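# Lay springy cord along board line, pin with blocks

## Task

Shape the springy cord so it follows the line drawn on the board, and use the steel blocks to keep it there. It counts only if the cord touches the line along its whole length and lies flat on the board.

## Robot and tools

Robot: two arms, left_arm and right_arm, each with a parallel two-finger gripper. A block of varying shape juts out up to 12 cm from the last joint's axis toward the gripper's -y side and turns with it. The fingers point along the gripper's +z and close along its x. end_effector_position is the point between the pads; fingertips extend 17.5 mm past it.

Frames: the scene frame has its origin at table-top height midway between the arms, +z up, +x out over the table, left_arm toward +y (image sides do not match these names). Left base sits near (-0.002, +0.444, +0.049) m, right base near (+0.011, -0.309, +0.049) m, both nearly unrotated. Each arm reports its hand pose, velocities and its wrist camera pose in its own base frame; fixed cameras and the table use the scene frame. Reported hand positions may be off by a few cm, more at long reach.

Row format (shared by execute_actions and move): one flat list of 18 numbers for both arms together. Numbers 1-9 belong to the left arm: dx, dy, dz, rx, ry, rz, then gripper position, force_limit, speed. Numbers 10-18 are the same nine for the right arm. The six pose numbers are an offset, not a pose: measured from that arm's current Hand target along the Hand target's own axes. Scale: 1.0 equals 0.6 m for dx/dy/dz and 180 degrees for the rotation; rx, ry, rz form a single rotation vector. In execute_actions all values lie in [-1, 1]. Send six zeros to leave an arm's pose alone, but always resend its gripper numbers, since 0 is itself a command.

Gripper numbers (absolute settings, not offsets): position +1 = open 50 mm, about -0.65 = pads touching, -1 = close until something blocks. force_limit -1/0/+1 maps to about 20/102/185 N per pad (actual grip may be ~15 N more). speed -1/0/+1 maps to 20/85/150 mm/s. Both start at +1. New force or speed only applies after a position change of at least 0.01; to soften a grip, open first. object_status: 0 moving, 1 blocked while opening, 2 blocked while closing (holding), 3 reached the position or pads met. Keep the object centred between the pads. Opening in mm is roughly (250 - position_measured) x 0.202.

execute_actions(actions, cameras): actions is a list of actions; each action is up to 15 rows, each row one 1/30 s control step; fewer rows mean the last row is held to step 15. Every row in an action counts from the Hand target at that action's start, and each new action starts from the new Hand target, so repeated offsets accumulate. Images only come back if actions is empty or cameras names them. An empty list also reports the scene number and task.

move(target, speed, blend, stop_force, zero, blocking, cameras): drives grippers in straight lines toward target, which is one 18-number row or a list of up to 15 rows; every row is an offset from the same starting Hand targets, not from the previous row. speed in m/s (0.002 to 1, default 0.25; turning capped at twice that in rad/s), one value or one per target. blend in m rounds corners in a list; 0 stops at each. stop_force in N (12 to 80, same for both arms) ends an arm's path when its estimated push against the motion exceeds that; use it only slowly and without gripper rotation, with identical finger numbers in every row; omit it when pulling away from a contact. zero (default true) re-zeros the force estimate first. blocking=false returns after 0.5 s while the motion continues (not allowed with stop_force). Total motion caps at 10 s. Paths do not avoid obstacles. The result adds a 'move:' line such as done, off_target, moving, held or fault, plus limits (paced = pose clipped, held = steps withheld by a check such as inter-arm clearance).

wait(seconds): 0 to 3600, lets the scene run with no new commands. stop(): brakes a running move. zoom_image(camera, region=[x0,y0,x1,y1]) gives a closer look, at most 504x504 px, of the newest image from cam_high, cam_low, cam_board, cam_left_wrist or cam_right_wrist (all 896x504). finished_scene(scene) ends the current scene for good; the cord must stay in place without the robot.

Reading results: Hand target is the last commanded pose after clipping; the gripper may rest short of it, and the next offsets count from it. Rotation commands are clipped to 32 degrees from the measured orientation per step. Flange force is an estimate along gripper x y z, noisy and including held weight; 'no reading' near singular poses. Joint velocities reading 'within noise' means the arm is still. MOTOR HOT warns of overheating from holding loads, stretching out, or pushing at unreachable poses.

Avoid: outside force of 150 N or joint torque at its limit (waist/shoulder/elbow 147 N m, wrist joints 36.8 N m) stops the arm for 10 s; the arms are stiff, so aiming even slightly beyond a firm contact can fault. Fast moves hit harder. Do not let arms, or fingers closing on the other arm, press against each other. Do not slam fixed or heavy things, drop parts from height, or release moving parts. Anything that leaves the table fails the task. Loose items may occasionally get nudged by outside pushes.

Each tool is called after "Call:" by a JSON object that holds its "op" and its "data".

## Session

Call:
{"op": "execute_actions", "data": {"actions": []}}

Call:
{"op": "zoom_image", "data": {"camera": "cam_high", "region": [280, 270, 640, 470]}}

Scene clock: 0.00 s.
left_arm: end_effector_position=(+0.1808, +0.0255, +0.2628) position_measured=4 object_status=3 end_effector_quat_wxyz=(-0.420, +0.840, +0.271, +0.211) | right_arm: end_effector_position=(+0.2118, +0.4071, +0.1833) position_measured=3 object_status=3 end_effector_quat_wxyz=(-0.074, -0.212, +0.927, +0.300)
Joint positions: left_arm=[-0.717 -0.416 -0.466 -0.881 -1.998 -0.411] | right_arm=[0.971 -0.101 -0.294 -0.607 -1.123 1.248]
Joint velocities: within noise
Flange force (N): no reading
Hand target: left_arm +0.1808, +0.0255, +0.2628; -0.420, +0.840, +0.271, +0.211 | right_arm +0.2118, +0.4071, +0.1833; -0.074, -0.212, +0.927, +0.300
Tool commands: left_gripper/position=+0.992157 left_gripper/force_limit=+1.0 left_gripper/speed=+1.0 right_gripper/position=+1.0 right_gripper/force_limit=+1.0 right_gripper/speed=+1.0
camera_calibration:
cam_left_wrist: T_world_to_cam=[[0.76557, 0.25614, 0.59017, -0.29368], [0.53765, -0.7585, -0.36825, 0.03326], [0.35332, 0.59922, -0.7184, 0.23877]] pos_world=[0.12258, -0.04263, 0.3571]
cam_right_wrist: T_world_to_cam=[[-0.89565, -0.44468, -0.00861, 0.38186], [-0.25658, 0.50077, 0.82668, -0.28654], [-0.36329, 0.74262, -0.56261, 0.00853]] pos_world=[0.27159, 0.30696, 0.24497]

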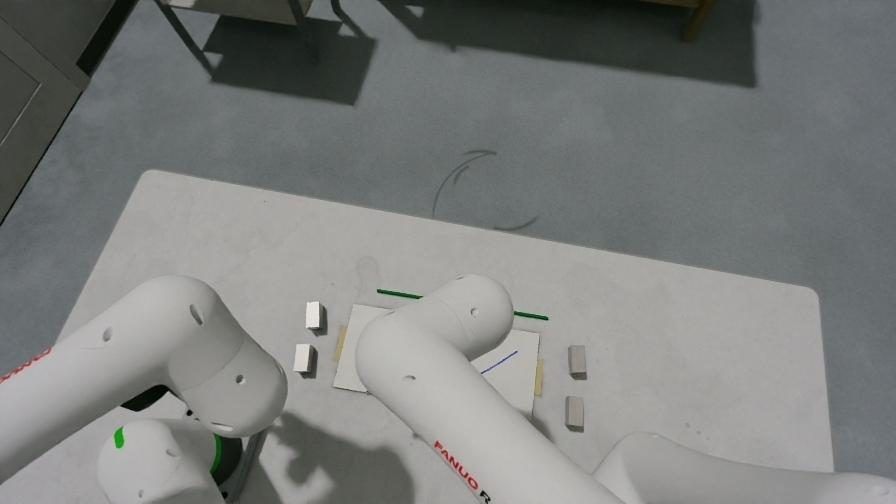

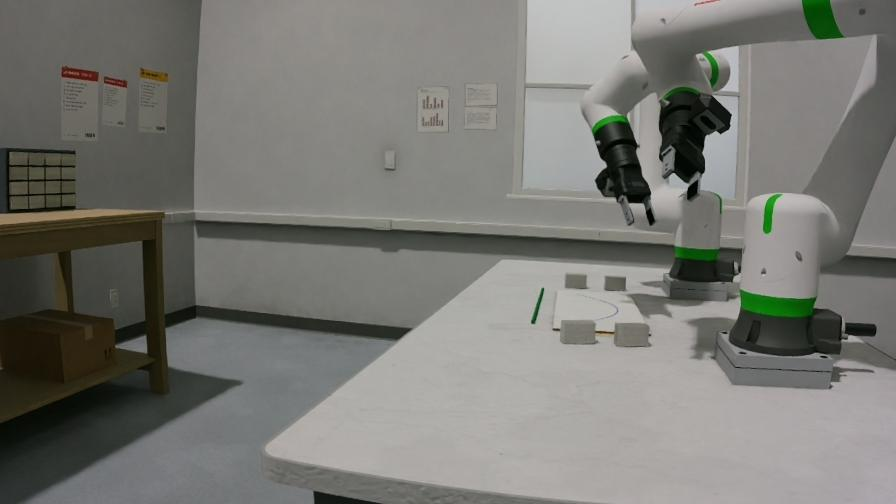

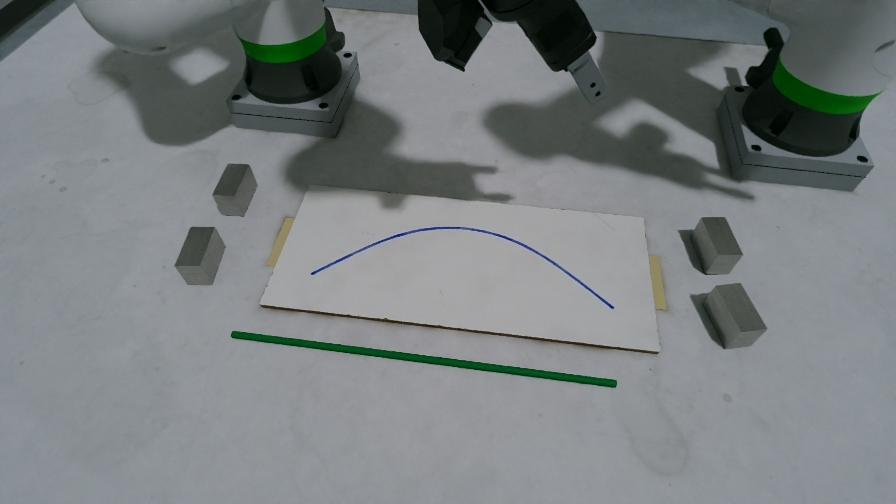

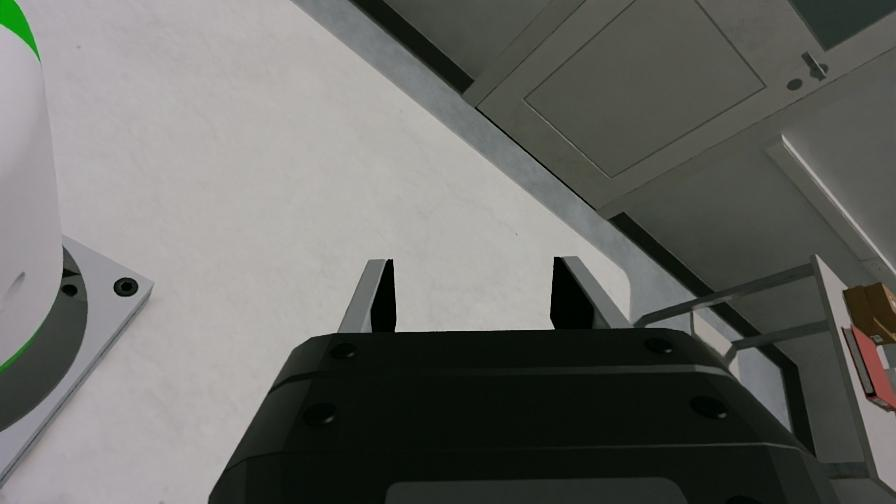

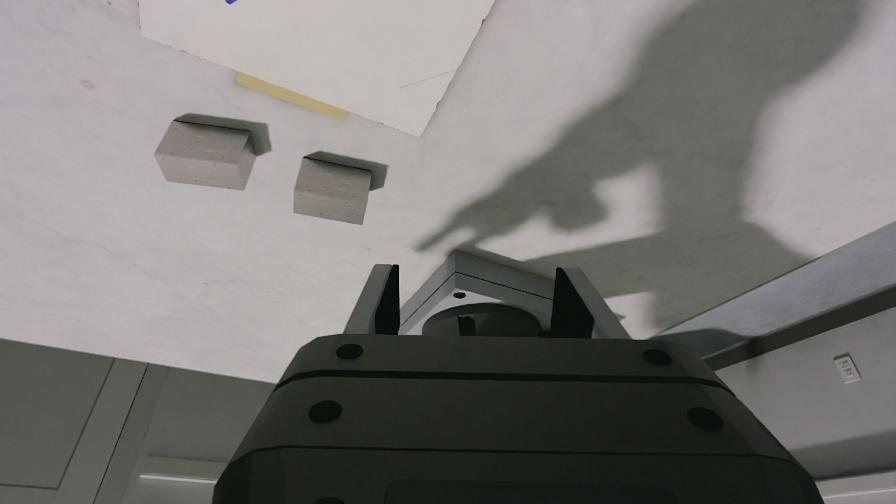

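Scaled by 1.400 from the camera's image (finer frame: 1280x720).

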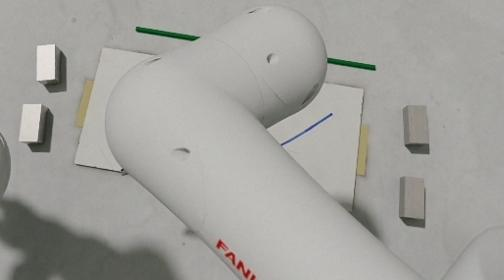

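Call:
{"op": "zoom_image", "data": {"camera": "cam_board", "region": [300, 180, 480, 280]}}

Call:
{"op": "zoom_image", "data": {"camera": "cam_board", "region": [450, 210, 640, 315]}}

Call:
{"op": "zoom_image", "data": {"camera": "cam_board", "region": [160, 150, 280, 300]}}

Call:
{"op": "zoom_image", "data": {"camera": "cam_board", "region": [660, 200, 780, 360]}}

Scaled by 2.800 from the camera's image (finer frame: 1280x720).

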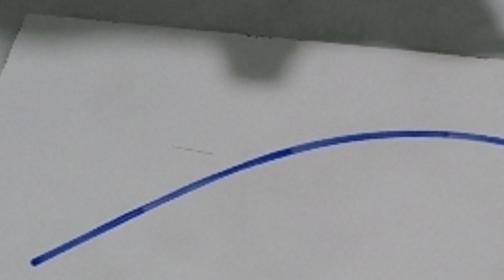

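Scaled by 2.653 from the camera's image (finer frame: 1280x720).

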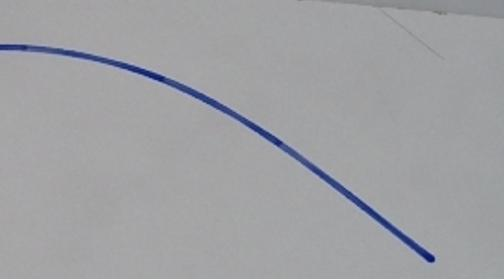

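Scaled by 3.360 from the camera's image (finer frame: 1280x720).

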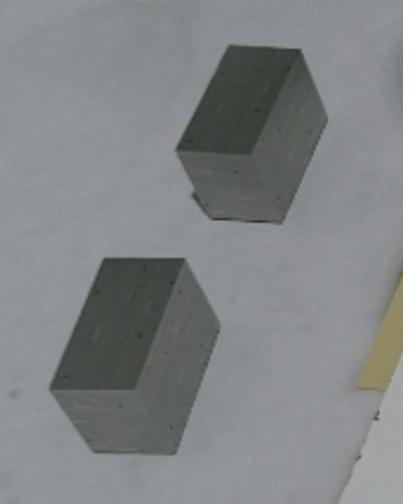

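Scaled by 3.150 from the camera's image (finer frame: 1280x720).

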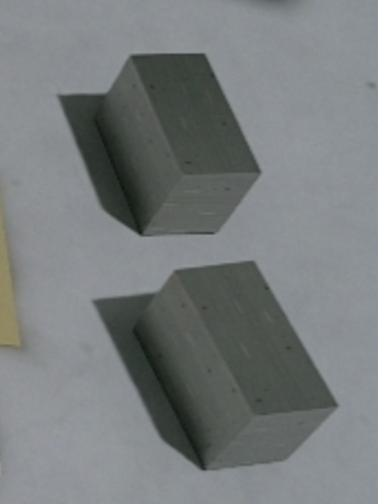

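Call:
{"op": "move", "data": {"target": [-0.08,0.4868,0.0062,-0.3546,0.0627,0.5511,1,1,1,-0.2305,-0.4373,-0.0047,0.1957,-0.0483,0.1339,0.34,1,1], "speed": 0.3, "cameras": ["cam_board","cam_left_wrist","cam_right_wrist"]}}

Scene clock: 51.33 s.
left_arm: end_effector_position=(+0.3294, -0.1309, +0.0601) position_measured=3 object_status=3 end_effector_quat_wxyz=(+0.000, +0.802, -0.598, +0.000) | right_arm: end_effector_position=(+0.4285, +0.2745, +0.0302) position_measured=101 object_status=3 end_effector_quat_wxyz=(+0.002, -0.007, +1.000, +0.001)
Joint positions: left_arm=[-0.003 -0.1 -0.632 0 -1.038 -2.85] | right_arm=[0.83 0.316 -0.249 0.003 -1.002 0.753]
Flange force (N): left_arm=[-2.5 -1.7 -0.5] | right_arm=[-2.1 1.6 -2.6]
Hand target: left_arm +0.3294, -0.1309, +0.0601; +0.000, +0.802, -0.598, +0.000 | right_arm +0.4285, +0.2745, +0.0302; +0.002, -0.007, +1.000, +0.001
Off the commanded pose: left_arm 0.000 m, 0 deg | right_arm 0.000 m, 0 deg.
move: done
cam_left_wrist: T_world_to_cam=[[0.27772, -0.96041, 0.02178, -0.21224], [-0.90279, -0.25317, 0.34768, 0.25766], [-0.3284, -0.11622, -0.93736, 0.27849]] pos_world=[0.38301, -0.10624, 0.17609]
cam_right_wrist: T_world_to_cam=[[-0.99942, -0.03064, -0.01512, 0.44672], [-0.03395, 0.93991, 0.33973, -0.23919], [0.0038, 0.34005, -0.9404, 0.06421]] pos_world=[0.43809, 0.21667, 0.1484]

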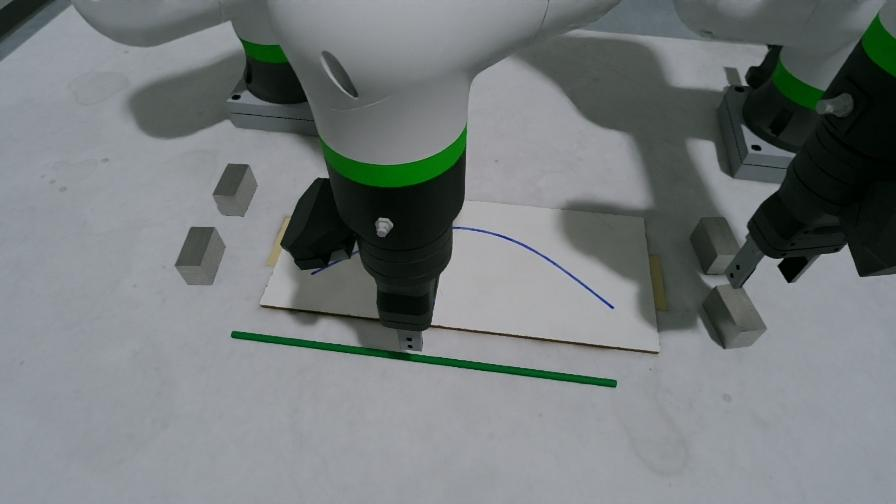

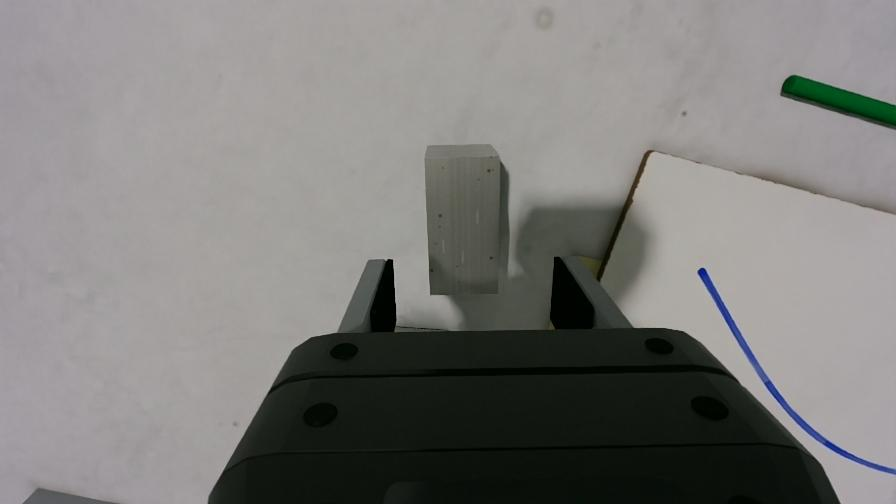

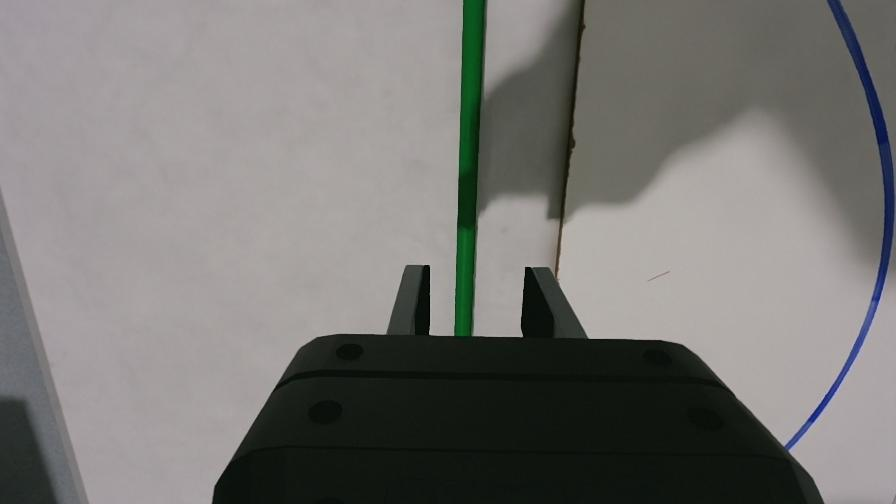

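Call:
{"op": "move", "data": {"target": [[-0.005,0,0.1218,0,0,0,1,1,1,-0.005,0,0.0978,0,0,0,0.34,1,1],[-0.005,0,0.1218,0,0,0,-1,0,-0.5,-0.005,0,0.0978,0,0,0,-1,-0.9,-0.5],[-0.005,0,0.02,0,0,0,-1,0,-0.5,-0.005,0,-0.0413,0,0,0,-1,-0.9,-0.5],[-0.005,0,0.02,0,0,0,-1,0,-0.5,0.333,0.0535,-0.0413,0,0,0,-1,-0.9,-0.5],[-0.005,0,0.02,0,0,0,-1,0,-0.5,0.333,0.0535,0.087,0,0,0,-1,-0.9,-0.5]], "speed": [0.1,0.1,0.12,0.2,0.08], "cameras": ["cam_board","cam_left_wrist","cam_right_wrist"]}}

Scene clock: 64.83 s.
left_arm: end_effector_position=(+0.3285, -0.1280, +0.0481) position_measured=106 object_status=2 end_effector_quat_wxyz=(+0.000, +0.802, -0.598, +0.000) | right_arm: end_effector_position=(+0.2285, +0.3040, -0.0227) position_measured=214 object_status=2 end_effector_quat_wxyz=(+0.002, -0.007, +1.000, +0.001)
Joint positions: left_arm=[0.006 -0.086 -0.652 0 -1.004 -2.859] | right_arm=[1.278 0.119 -0.656 0.005 -0.794 0.302]
Flange force (N): left_arm=[-1.3 -1.7 5.2] | right_arm=[13.3 -12.3 -57.4]
Hand target: left_arm +0.3285, -0.1280, +0.0481; +0.000, +0.802, -0.598, +0.000 | right_arm +0.2285, +0.3040, -0.0228; +0.002, -0.007, +1.000, +0.001
Off the commanded pose: left_arm 0.000 m, 0 deg | right_arm 0.000 m, 0 deg.
move: done
cam_left_wrist: T_world_to_cam=[[0.27771, -0.96042, 0.02176, -0.20894], [-0.90275, -0.25316, 0.34776, 0.26173], [-0.32849, -0.11622, -0.93733, 0.26731]] pos_world=[0.38211, -0.10334, 0.16409]
cam_right_wrist: T_world_to_cam=[[-0.99941, -0.0307, -0.01525, 0.24706], [-0.03405, 0.93986, 0.33985, -0.25571], [0.0039, 0.34017, -0.94036, 0.00514]] pos_world=[0.23819, 0.24617, 0.0955]

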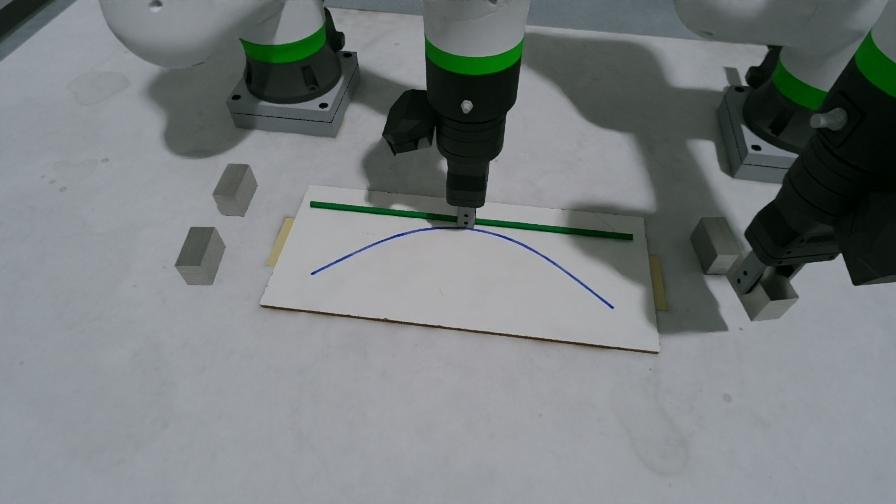

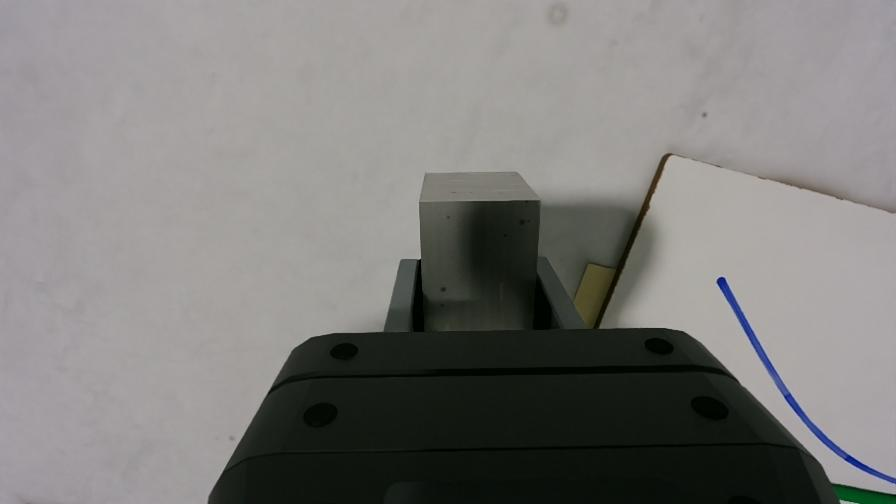

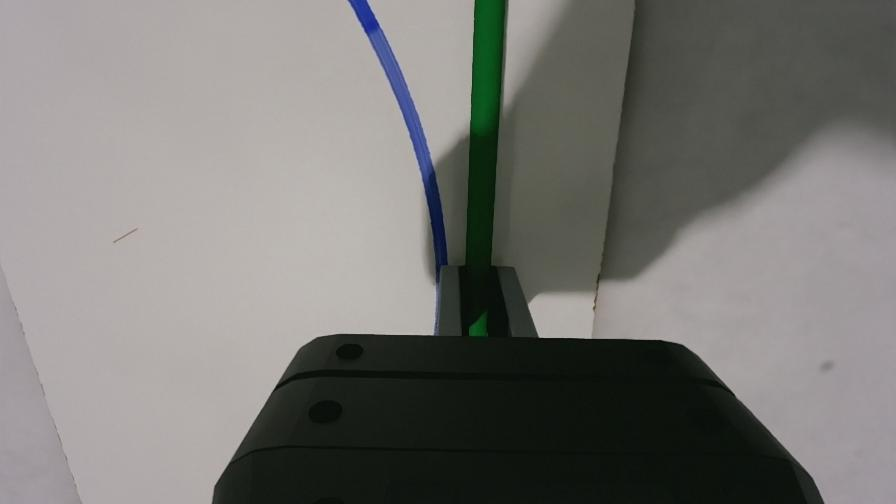

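Call:
{"op": "move", "data": {"target": [[0,0,0,0,0,0,-1,0,-0.5,0,0,0,0,0,0,0.01,-0.9,-0.5],[0,0,0,0,0,0,-1,0,-0.5,0,0,-0.1545,0,0,0,0.01,-0.9,-0.5],[0.3997,0.2193,0,0,0,-0.3083,-1,0,-0.5,-0.1787,-0.5243,-0.1545,0,0,-0.5378,1,-0.9,0.5],[0.3997,0.2193,0.0752,0,0,-0.3083,-1,0,-0.5,-0.1787,-0.5243,-0.0132,0,0,-0.5378,1,-0.9,0.5]], "speed": [0.1,0.15,0.3,0.1]}}

Call:
{"op": "move", "data": {"target": [0,0,0.04,0,0,0,-1,0,-0.5,0,0,0,0,0,0,-1,0,-0.5], "speed": 0.01, "stop_force": 12, "cameras": ["cam_board","cam_left_wrist","cam_right_wrist"]}}

Call:
{"op": "zoom_image", "data": {"camera": "cam_left_wrist", "region": [380, 130, 580, 270]}}

Call:
{"op": "zoom_image", "data": {"camera": "cam_board", "region": [460, 190, 560, 270]}}

Scene clock: 83.80 s.
left_arm: end_effector_position=(+0.2708, -0.3954, +0.0030) position_measured=106 object_status=2 end_effector_quat_wxyz=(+0.000, +0.988, -0.156, +0.000) | right_arm: end_effector_position=(+0.3400, -0.0091, -0.0147) position_measured=3 object_status=3 end_effector_quat_wxyz=(-0.002, +0.752, -0.659, +0.001)
Joint positions: left_arm=[-0.696 0.294 -0.355 0 -0.921 -1.188] | right_arm=[0.366 0 -0.757 0.001 -0.809 2.908]
Flange force (N): left_arm=[1.6 -0.8 5.9] | right_arm=[-0.1 -1.8 -2.4]
Hand target: left_arm +0.2708, -0.3954, +0.0030; +0.000, +0.988, -0.156, +0.000 | right_arm +0.3400, -0.0091, -0.0147; -0.002, +0.752, -0.659, +0.001
Off the commanded pose: left_arm 0.000 m, 0 deg | right_arm 0.000 m, 0 deg.
move: done

Scene clock: 85.30 s.
left_arm: end_effector_position=(+0.2708, -0.3954, -0.0062) position_measured=106 object_status=2 end_effector_quat_wxyz=(+0.000, +0.988, -0.156, +0.000) | right_arm: end_effector_position=(+0.3400, -0.0091, -0.0147) position_measured=105 object_status=2 end_effector_quat_wxyz=(-0.002, +0.752, -0.659, +0.001)
Joint positions: left_arm=[-0.696 0.308 -0.363 0 -0.9 -1.188] | right_arm=[0.366 0 -0.757 0.001 -0.809 2.908]
Flange force (N): left_arm=[-8.0 -14.6 -32.7] | right_arm=[1.3 -1.9 -2.9]
Hand target: left_arm +0.2708, -0.3954, -0.0062; +0.000, +0.988, -0.156, +0.000 (not the last commanded pose) | right_arm +0.3400, -0.0091, -0.0147; -0.002, +0.752, -0.659, +0.001
Off the commanded pose: left_arm 0.015 m, 0 deg | right_arm 0.000 m, 0 deg.
move: contact (left_arm)
cam_left_wrist: T_world_to_cam=[[0.94877, -0.31519, 0.02199, -0.37507], [-0.30283, -0.88728, 0.34788, -0.25239], [-0.09013, -0.33672, -0.93728, 0.01466]] pos_world=[0.28075, -0.33722, 0.10979]
cam_right_wrist: T_world_to_cam=[[0.14875, -0.98881, -0.01115, -0.05013], [-0.93126, -0.14386, 0.33475, 0.3348], [-0.3326, -0.03941, -0.94224, 0.22956]] pos_world=[0.39559, 0.00765, 0.10368]

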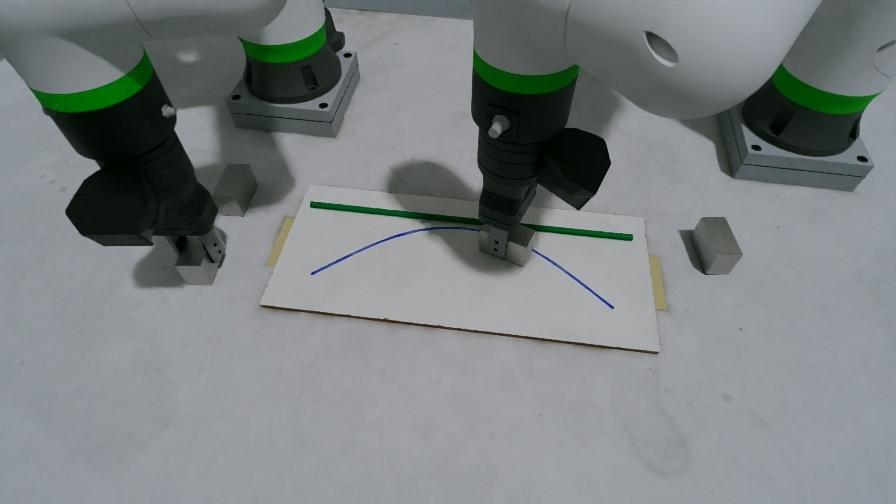

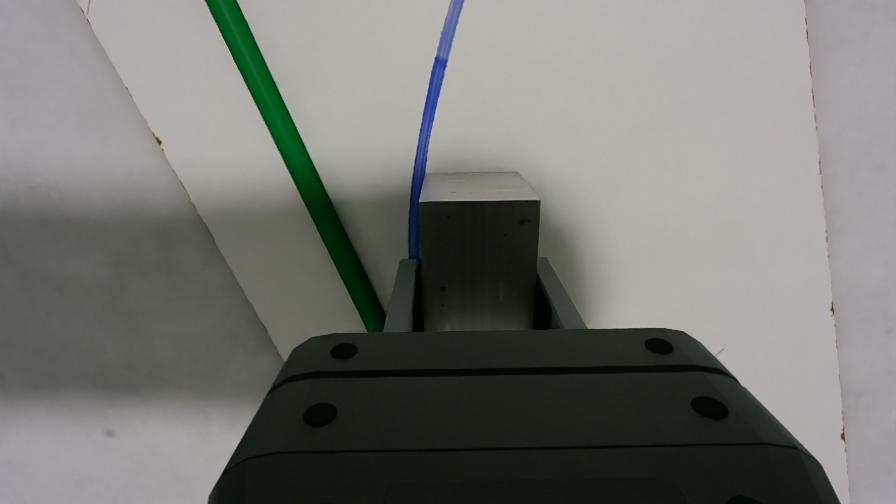

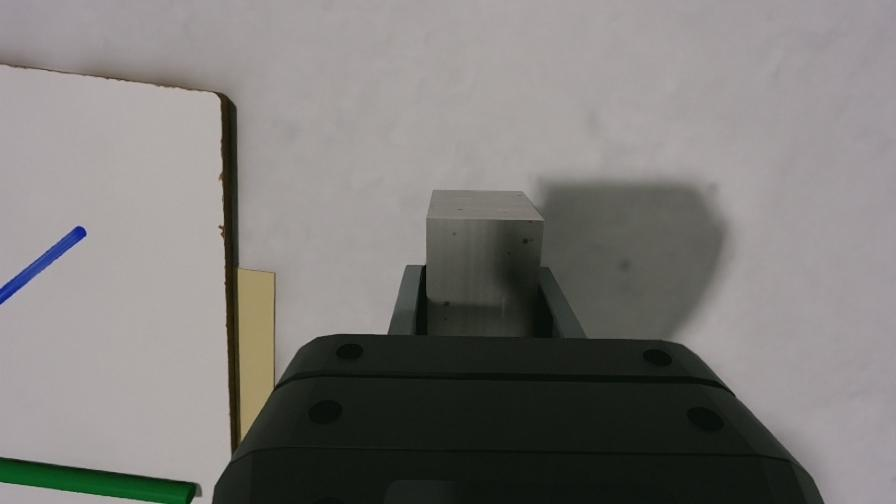

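Scaled by 2.520 from the camera's image (finer frame: 1280x720).

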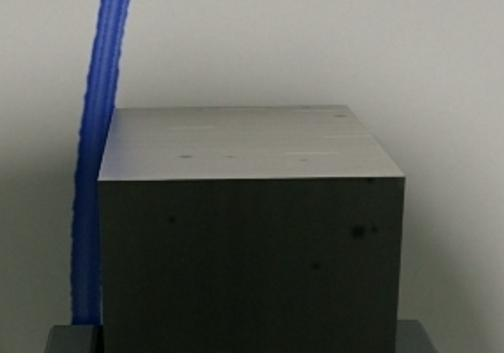

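Scaled by 5.040 from the camera's image (finer frame: 1280x720).

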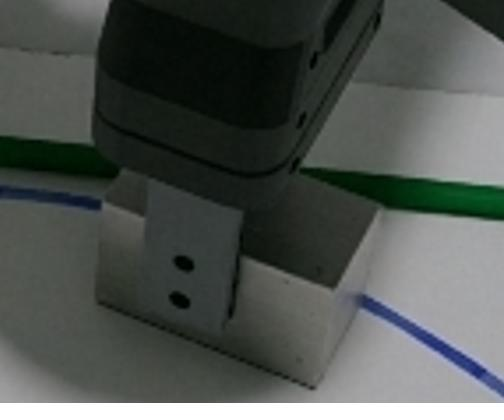

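Call:
{"op": "move", "data": {"target": [[0,0,0,0,0,0,0.7,0,-0.5,0,0,0,0,0,0,-1,0,-0.5],[0,0,-0.127,0,0,0,0.7,0,-0.5,0,0,-0.1,0,0,0,-1,0,-0.5],[-0.2012,-0.388,-0.127,0,0,0.3406,1,0,0,-0.4532,0.0572,-0.1,0,0,0.4189,-1,0,-0.5],[-0.2012,-0.388,0.0113,0,0,0.3406,1,0,0,-0.4532,0.0572,-0.0262,0,0,0.4189,-1,0,-0.5]], "speed": [0.1,0.2,0.3,0.1]}}

Call:
{"op": "move", "data": {"target": [0,0,0,0,0,0,-1,0,-0.5,0,0,0.04,0,0,0,-1,0,-0.5], "speed": 0.01, "stop_force": 12, "cameras": ["cam_board","cam_right_wrist","cam_left_wrist"]}}

Call:
{"op": "zoom_image", "data": {"camera": "cam_right_wrist", "region": [400, 150, 600, 290]}}

Call:
{"op": "zoom_image", "data": {"camera": "cam_board", "region": [370, 190, 560, 280]}}

Scene clock: 100.90 s.
left_arm: end_effector_position=(+0.2276, -0.1367, -0.0129) position_measured=3 object_status=3 end_effector_quat_wxyz=(+0.000, +0.770, -0.638, +0.000) | right_arm: end_effector_position=(+0.2700, +0.2559, +0.0010) position_measured=105 object_status=2 end_effector_quat_wxyz=(+0.002, -0.192, +0.981, +0.000)
Joint positions: left_arm=[-0.029 -0.227 -0.945 0 -0.853 -2.925] | right_arm=[1.119 0.049 -0.659 0.005 -0.86 0.836]
Flange force (N): left_arm=[-2.1 -2.1 0.7] | right_arm=[-1.7 1.3 2.8]
Hand target: left_arm +0.2277, -0.1367, -0.0129; +0.000, +0.770, -0.638, +0.000 | right_arm +0.2700, +0.2559, +0.0010; +0.002, -0.192, +0.981, +0.000
Off the commanded pose: left_arm 0.000 m, 0 deg | right_arm 0.000 m, 0 deg.
move: done

Scene clock: 102.43 s.
left_arm: end_effector_position=(+0.2277, -0.1367, -0.0129) position_measured=106 object_status=2 end_effector_quat_wxyz=(+0.000, +0.770, -0.638, +0.000) | right_arm: end_effector_position=(+0.2701, +0.2559, -0.0085) position_measured=105 object_status=2 end_effector_quat_wxyz=(+0.002, -0.192, +0.981, +0.000)
Joint positions: left_arm=[-0.029 -0.227 -0.945 0 -0.852 -2.925] | right_arm=[1.119 0.068 -0.667 0.005 -0.832 0.836]
Flange force (N): left_arm=[-3.0 -0.9 3.9] | right_arm=[8.8 7.5 -27.8]
Hand target: left_arm +0.2277, -0.1367, -0.0129; +0.000, +0.770, -0.638, +0.000 | right_arm +0.2700, +0.2559, -0.0085; +0.002, -0.192, +0.981, +0.000 (not the last commanded pose)
Off the commanded pose: left_arm 0.000 m, 0 deg | right_arm 0.014 m, 0 deg.
move: contact (right_arm)
cam_left_wrist: T_world_to_cam=[[0.17901, -0.98361, 0.02162, -0.16868], [-0.92378, -0.16048, 0.34767, 0.20725], [-0.33851, -0.08221, -0.93737, 0.18285]] pos_world=[0.28354, -0.11763, 0.10299]
cam_right_wrist: T_world_to_cam=[[-0.91934, -0.39318, -0.01518, 0.35841], [-0.37476, 0.86322, 0.33824, -0.1022], [-0.11989, 0.31665, -0.94094, 0.07406]] pos_world=[0.30008, 0.20569, 0.10969]
Images, in order (width x height): cam_board 896x504, cam_left_wrist 896x504, cam_right_wrist 896x504.

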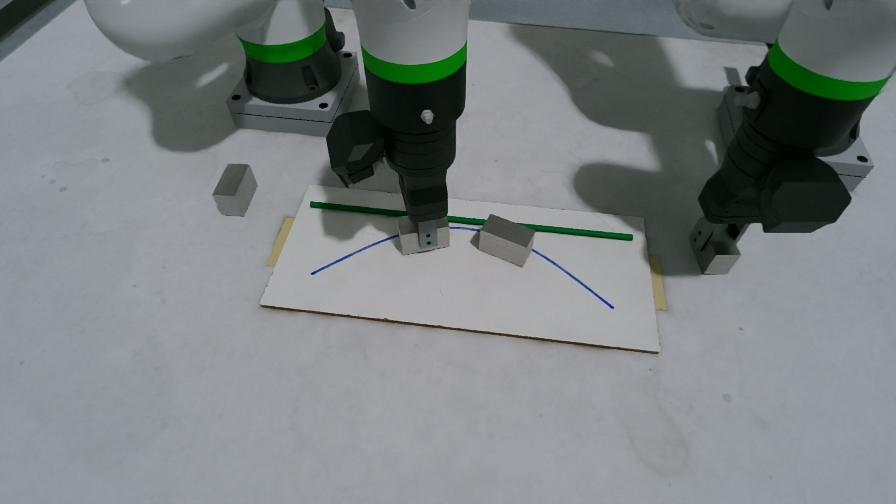

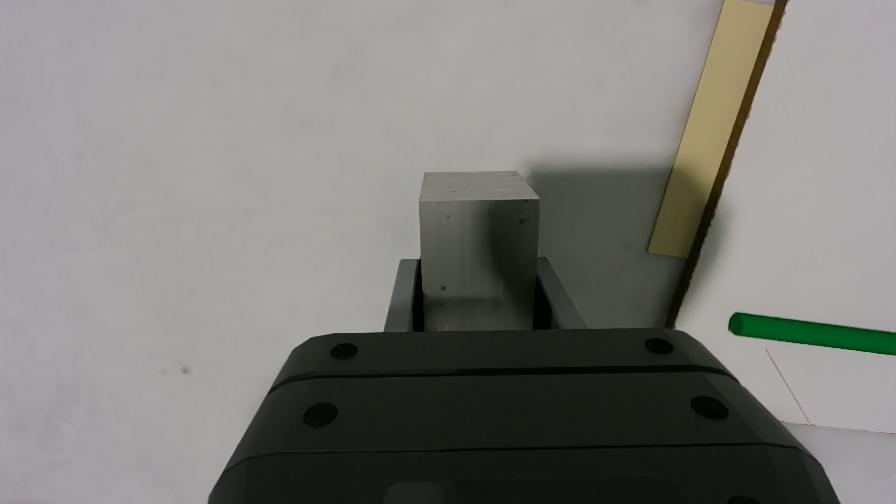

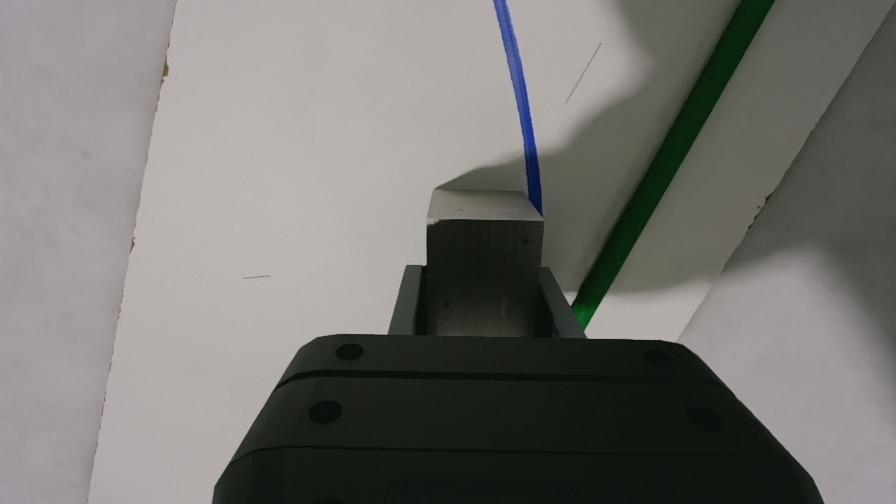

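Scaled by 2.520 from the camera's image (finer frame: 1280x720).

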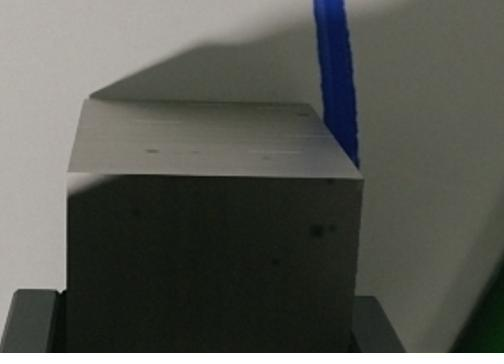

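Scaled by 2.653 from the camera's image (finer frame: 1280x720).

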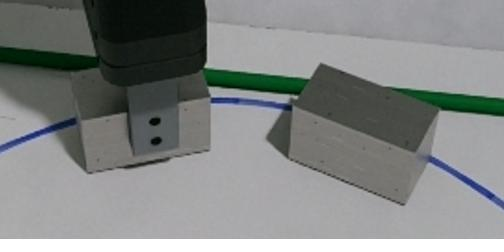

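Call:
{"op": "move", "data": {"target": [[0,0,-0.0968,0,0,0,-1,0,-0.5,0,0,0,0,0,0,0.7,0,-0.5],[0,0,-0.0968,0,0,0,-1,0,-0.5,0,0,-0.123,0,0,0,0.7,0,-0.5],[0.1892,0.1178,-0.0968,0,0,-0.2261,-1,0,-0.5,0.2352,-0.3847,-0.123,0,0,-0.3956,1,0,0],[0.1892,0.1178,-0.0123,0,0,-0.2261,-1,0,-0.5,0.2352,-0.3847,0.0105,0,0,-0.3956,1,0,0],[0.1892,0.1178,-0.0123,0,0,-0.2261,-1,0,-0.5,0.2352,-0.3847,0.0105,0,0,-0.3956,-1,0,-0.5]], "speed": [0.1,0.2,0.3,0.1,0.1], "cameras": ["cam_board","cam_right_wrist"]}}

Scene clock: 118.53 s.
left_arm: end_effector_position=(+0.1794, -0.2614, -0.0056) position_measured=106 object_status=2 end_effector_quat_wxyz=(+0.000, +0.944, -0.330, +0.000) | right_arm: end_effector_position=(+0.2266, -0.0111, -0.0153) position_measured=105 object_status=2 end_effector_quat_wxyz=(-0.002, +0.728, -0.686, +0.001)
Joint positions: left_arm=[-0.547 -0.081 -0.804 0 -0.847 -1.697] | right_arm=[0.564 -0.384 -1.051 0.002 -0.899 2.636]
Flange force (N): left_arm=[0.8 -3.1 6.2] | right_arm=[1.5 -1.8 -3.6]
Hand target: left_arm +0.1794, -0.2614, -0.0056; +0.000, +0.944, -0.330, +0.000 | right_arm +0.2266, -0.0111, -0.0153; -0.002, +0.728, -0.686, +0.001
Off the commanded pose: left_arm 0.000 m, 0 deg | right_arm 0.000 m, 0 deg.
move: done
cam_right_wrist: T_world_to_cam=[[0.07615, -0.99703, -0.01152, -0.01887], [-0.93926, -0.0756, 0.33478, 0.2317], [-0.33465, -0.01467, -0.94223, 0.19195]] pos_world=[0.28331, 0.00152, 0.10308]

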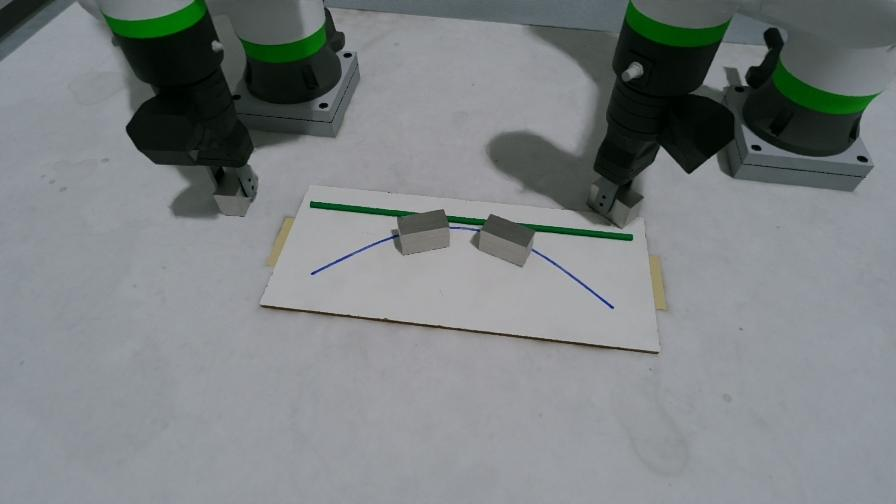

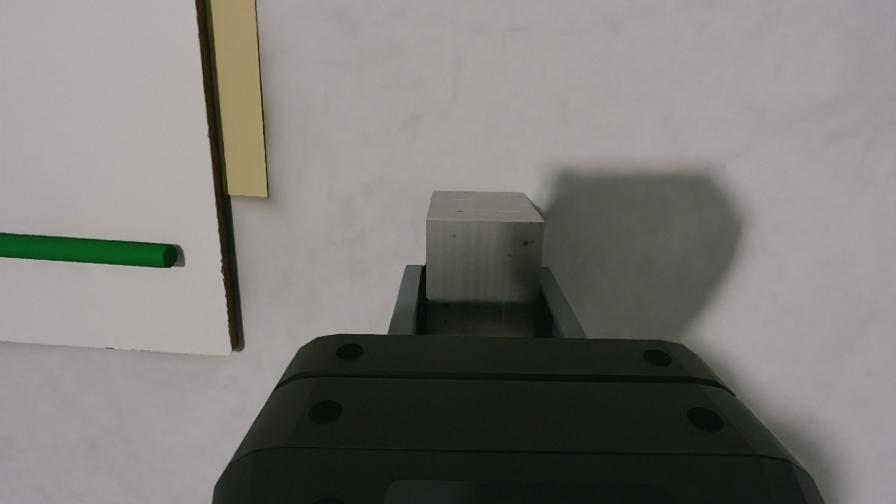

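Call:
{"op": "move", "data": {"target": [[0,0,0,0,0,0,-1,0,-0.5,0,0,-0.1,0,0,0,-1,0,-0.5],[0,0,0,0,0,0,-1,0,-0.5,-0.225,0.0592,-0.1,0,0,0.2822,-1,0,-0.5],[0,0,0,0,0,0,-1,0,-0.5,-0.225,0.0592,-0.0118,0,0,0.2822,-1,0,-0.5]], "speed": [0.15,0.25,0.08]}}

Call:
{"op": "move", "data": {"target": [0.1688,-0.1117,0,0,0,0,-1,0,-0.5,-0.1653,-0.1253,0,0,0,0,-1,0,-0.5], "speed": 0.045, "cameras": ["cam_board","cam_left_wrist","cam_right_wrist"]}}

Call:
{"op": "zoom_image", "data": {"camera": "cam_board", "region": [280, 180, 460, 300]}}

Call:
{"op": "zoom_image", "data": {"camera": "cam_board", "region": [450, 190, 640, 320]}}

Scene clock: 132.23 s.
left_arm: end_effector_position=(+0.1794, -0.2614, -0.0056) position_measured=106 object_status=2 end_effector_quat_wxyz=(+0.000, +0.944, -0.330, +0.000) | right_arm: end_effector_position=(+0.1831, +0.1215, -0.0083) position_measured=105 object_status=2 end_effector_quat_wxyz=(+0.002, -0.363, +0.932, +0.000)
Joint positions: left_arm=[-0.547 -0.081 -0.804 0 -0.847 -1.697] | right_arm=[1.226 -0.44 -1.061 0.005 -0.947 1.086]
Flange force (N): left_arm=[0.2 -3.2 5.5] | right_arm=no reading
Hand target: left_arm +0.1794, -0.2614, -0.0056; +0.000, +0.944, -0.330, +0.000 | right_arm +0.1831, +0.1216, -0.0083; +0.002, -0.363, +0.932, +0.000
Off the commanded pose: left_arm 0.000 m, 0 deg | right_arm 0.000 m, 0 deg.
move: done

Scene clock: 135.30 s.
left_arm: end_effector_position=(+0.3003, -0.2721, -0.0055) position_measured=106 object_status=2 end_effector_quat_wxyz=(+0.000, +0.944, -0.330, +0.000) | right_arm: end_effector_position=(+0.3070, +0.1334, -0.0077) position_measured=105 object_status=2 end_effector_quat_wxyz=(+0.002, -0.363, +0.932, +0.000)
Joint positions: left_arm=[-0.41 0.144 -0.57 0 -0.856 -1.834] | right_arm=[0.811 -0.03 -0.765 0.003 -0.832 1.501]
Flange force (N): left_arm=[-0.2 -2.0 5.6] | right_arm=[-1.2 0.4 2.7]
Hand target: left_arm +0.3004, -0.2721, -0.0055; +0.000, +0.944, -0.330, +0.000 | right_arm +0.3070, +0.1333, -0.0077; +0.002, -0.363, +0.932, +0.000
Off the commanded pose: left_arm 0.000 m, 0 deg | right_arm 0.000 m, 0 deg.
move: done
cam_left_wrist: T_world_to_cam=[[0.77705, -0.62906, 0.02189, -0.39808], [-0.59584, -0.72392, 0.34773, -0.00177], [-0.20289, -0.28325, -0.93734, 0.10781]] pos_world=[0.33015, -0.22116, 0.11039]
cam_right_wrist: T_world_to_cam=[[-0.72448, -0.68913, -0.01477, 0.32386], [-0.65253, 0.67878, 0.33683, 0.127], [-0.22209, 0.25367, -0.94145, 0.15782]] pos_world=[0.35255, 0.09694, 0.11059]

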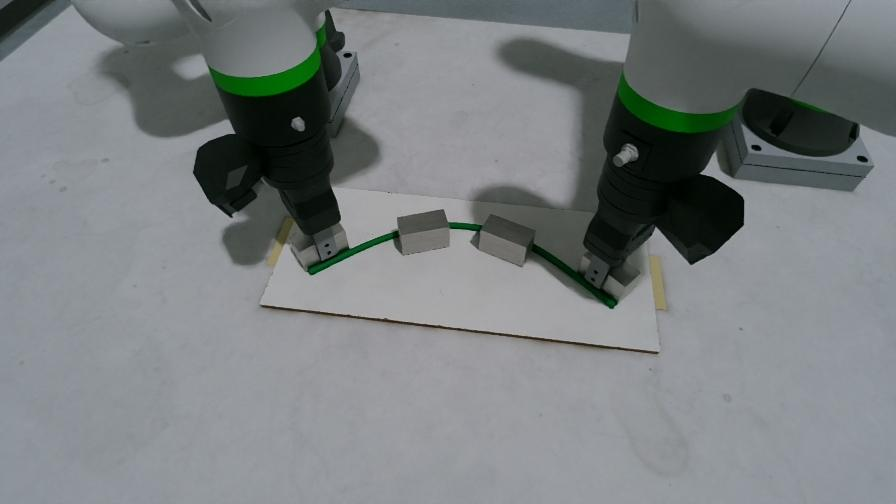

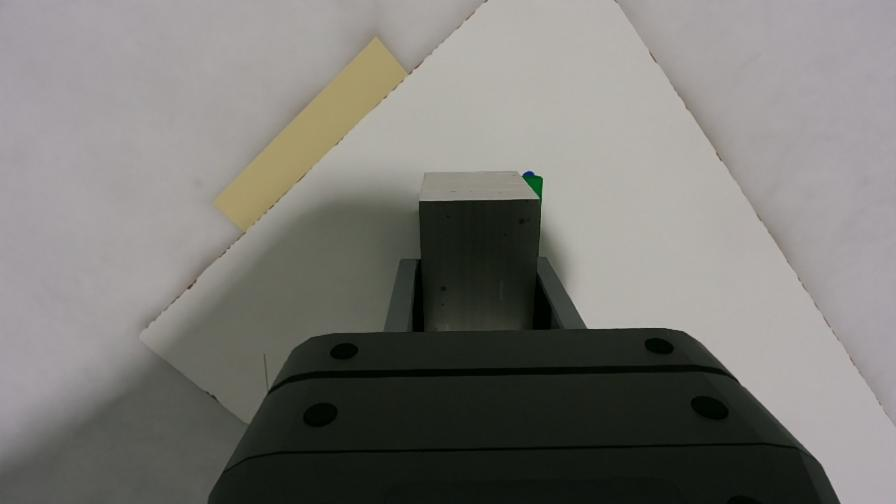

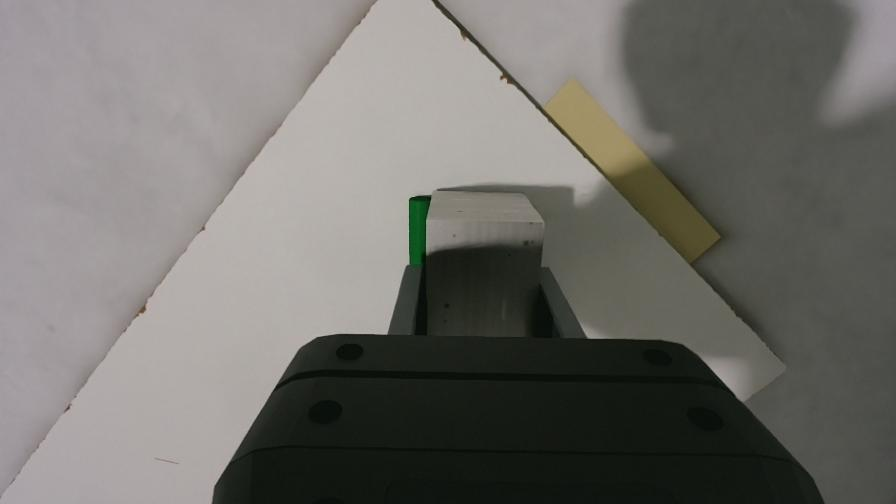

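Scaled by 2.800 from the camera's image (finer frame: 1280x720).

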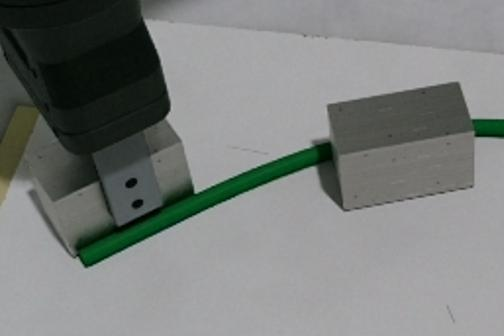

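Scaled by 2.653 from the camera's image (finer frame: 1280x720).

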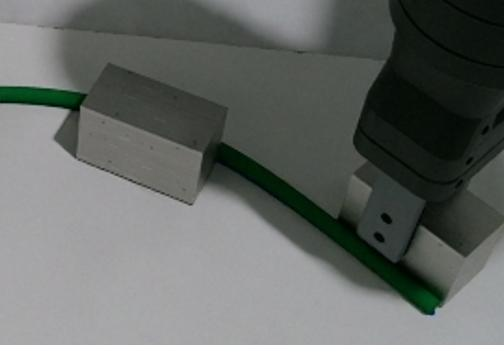

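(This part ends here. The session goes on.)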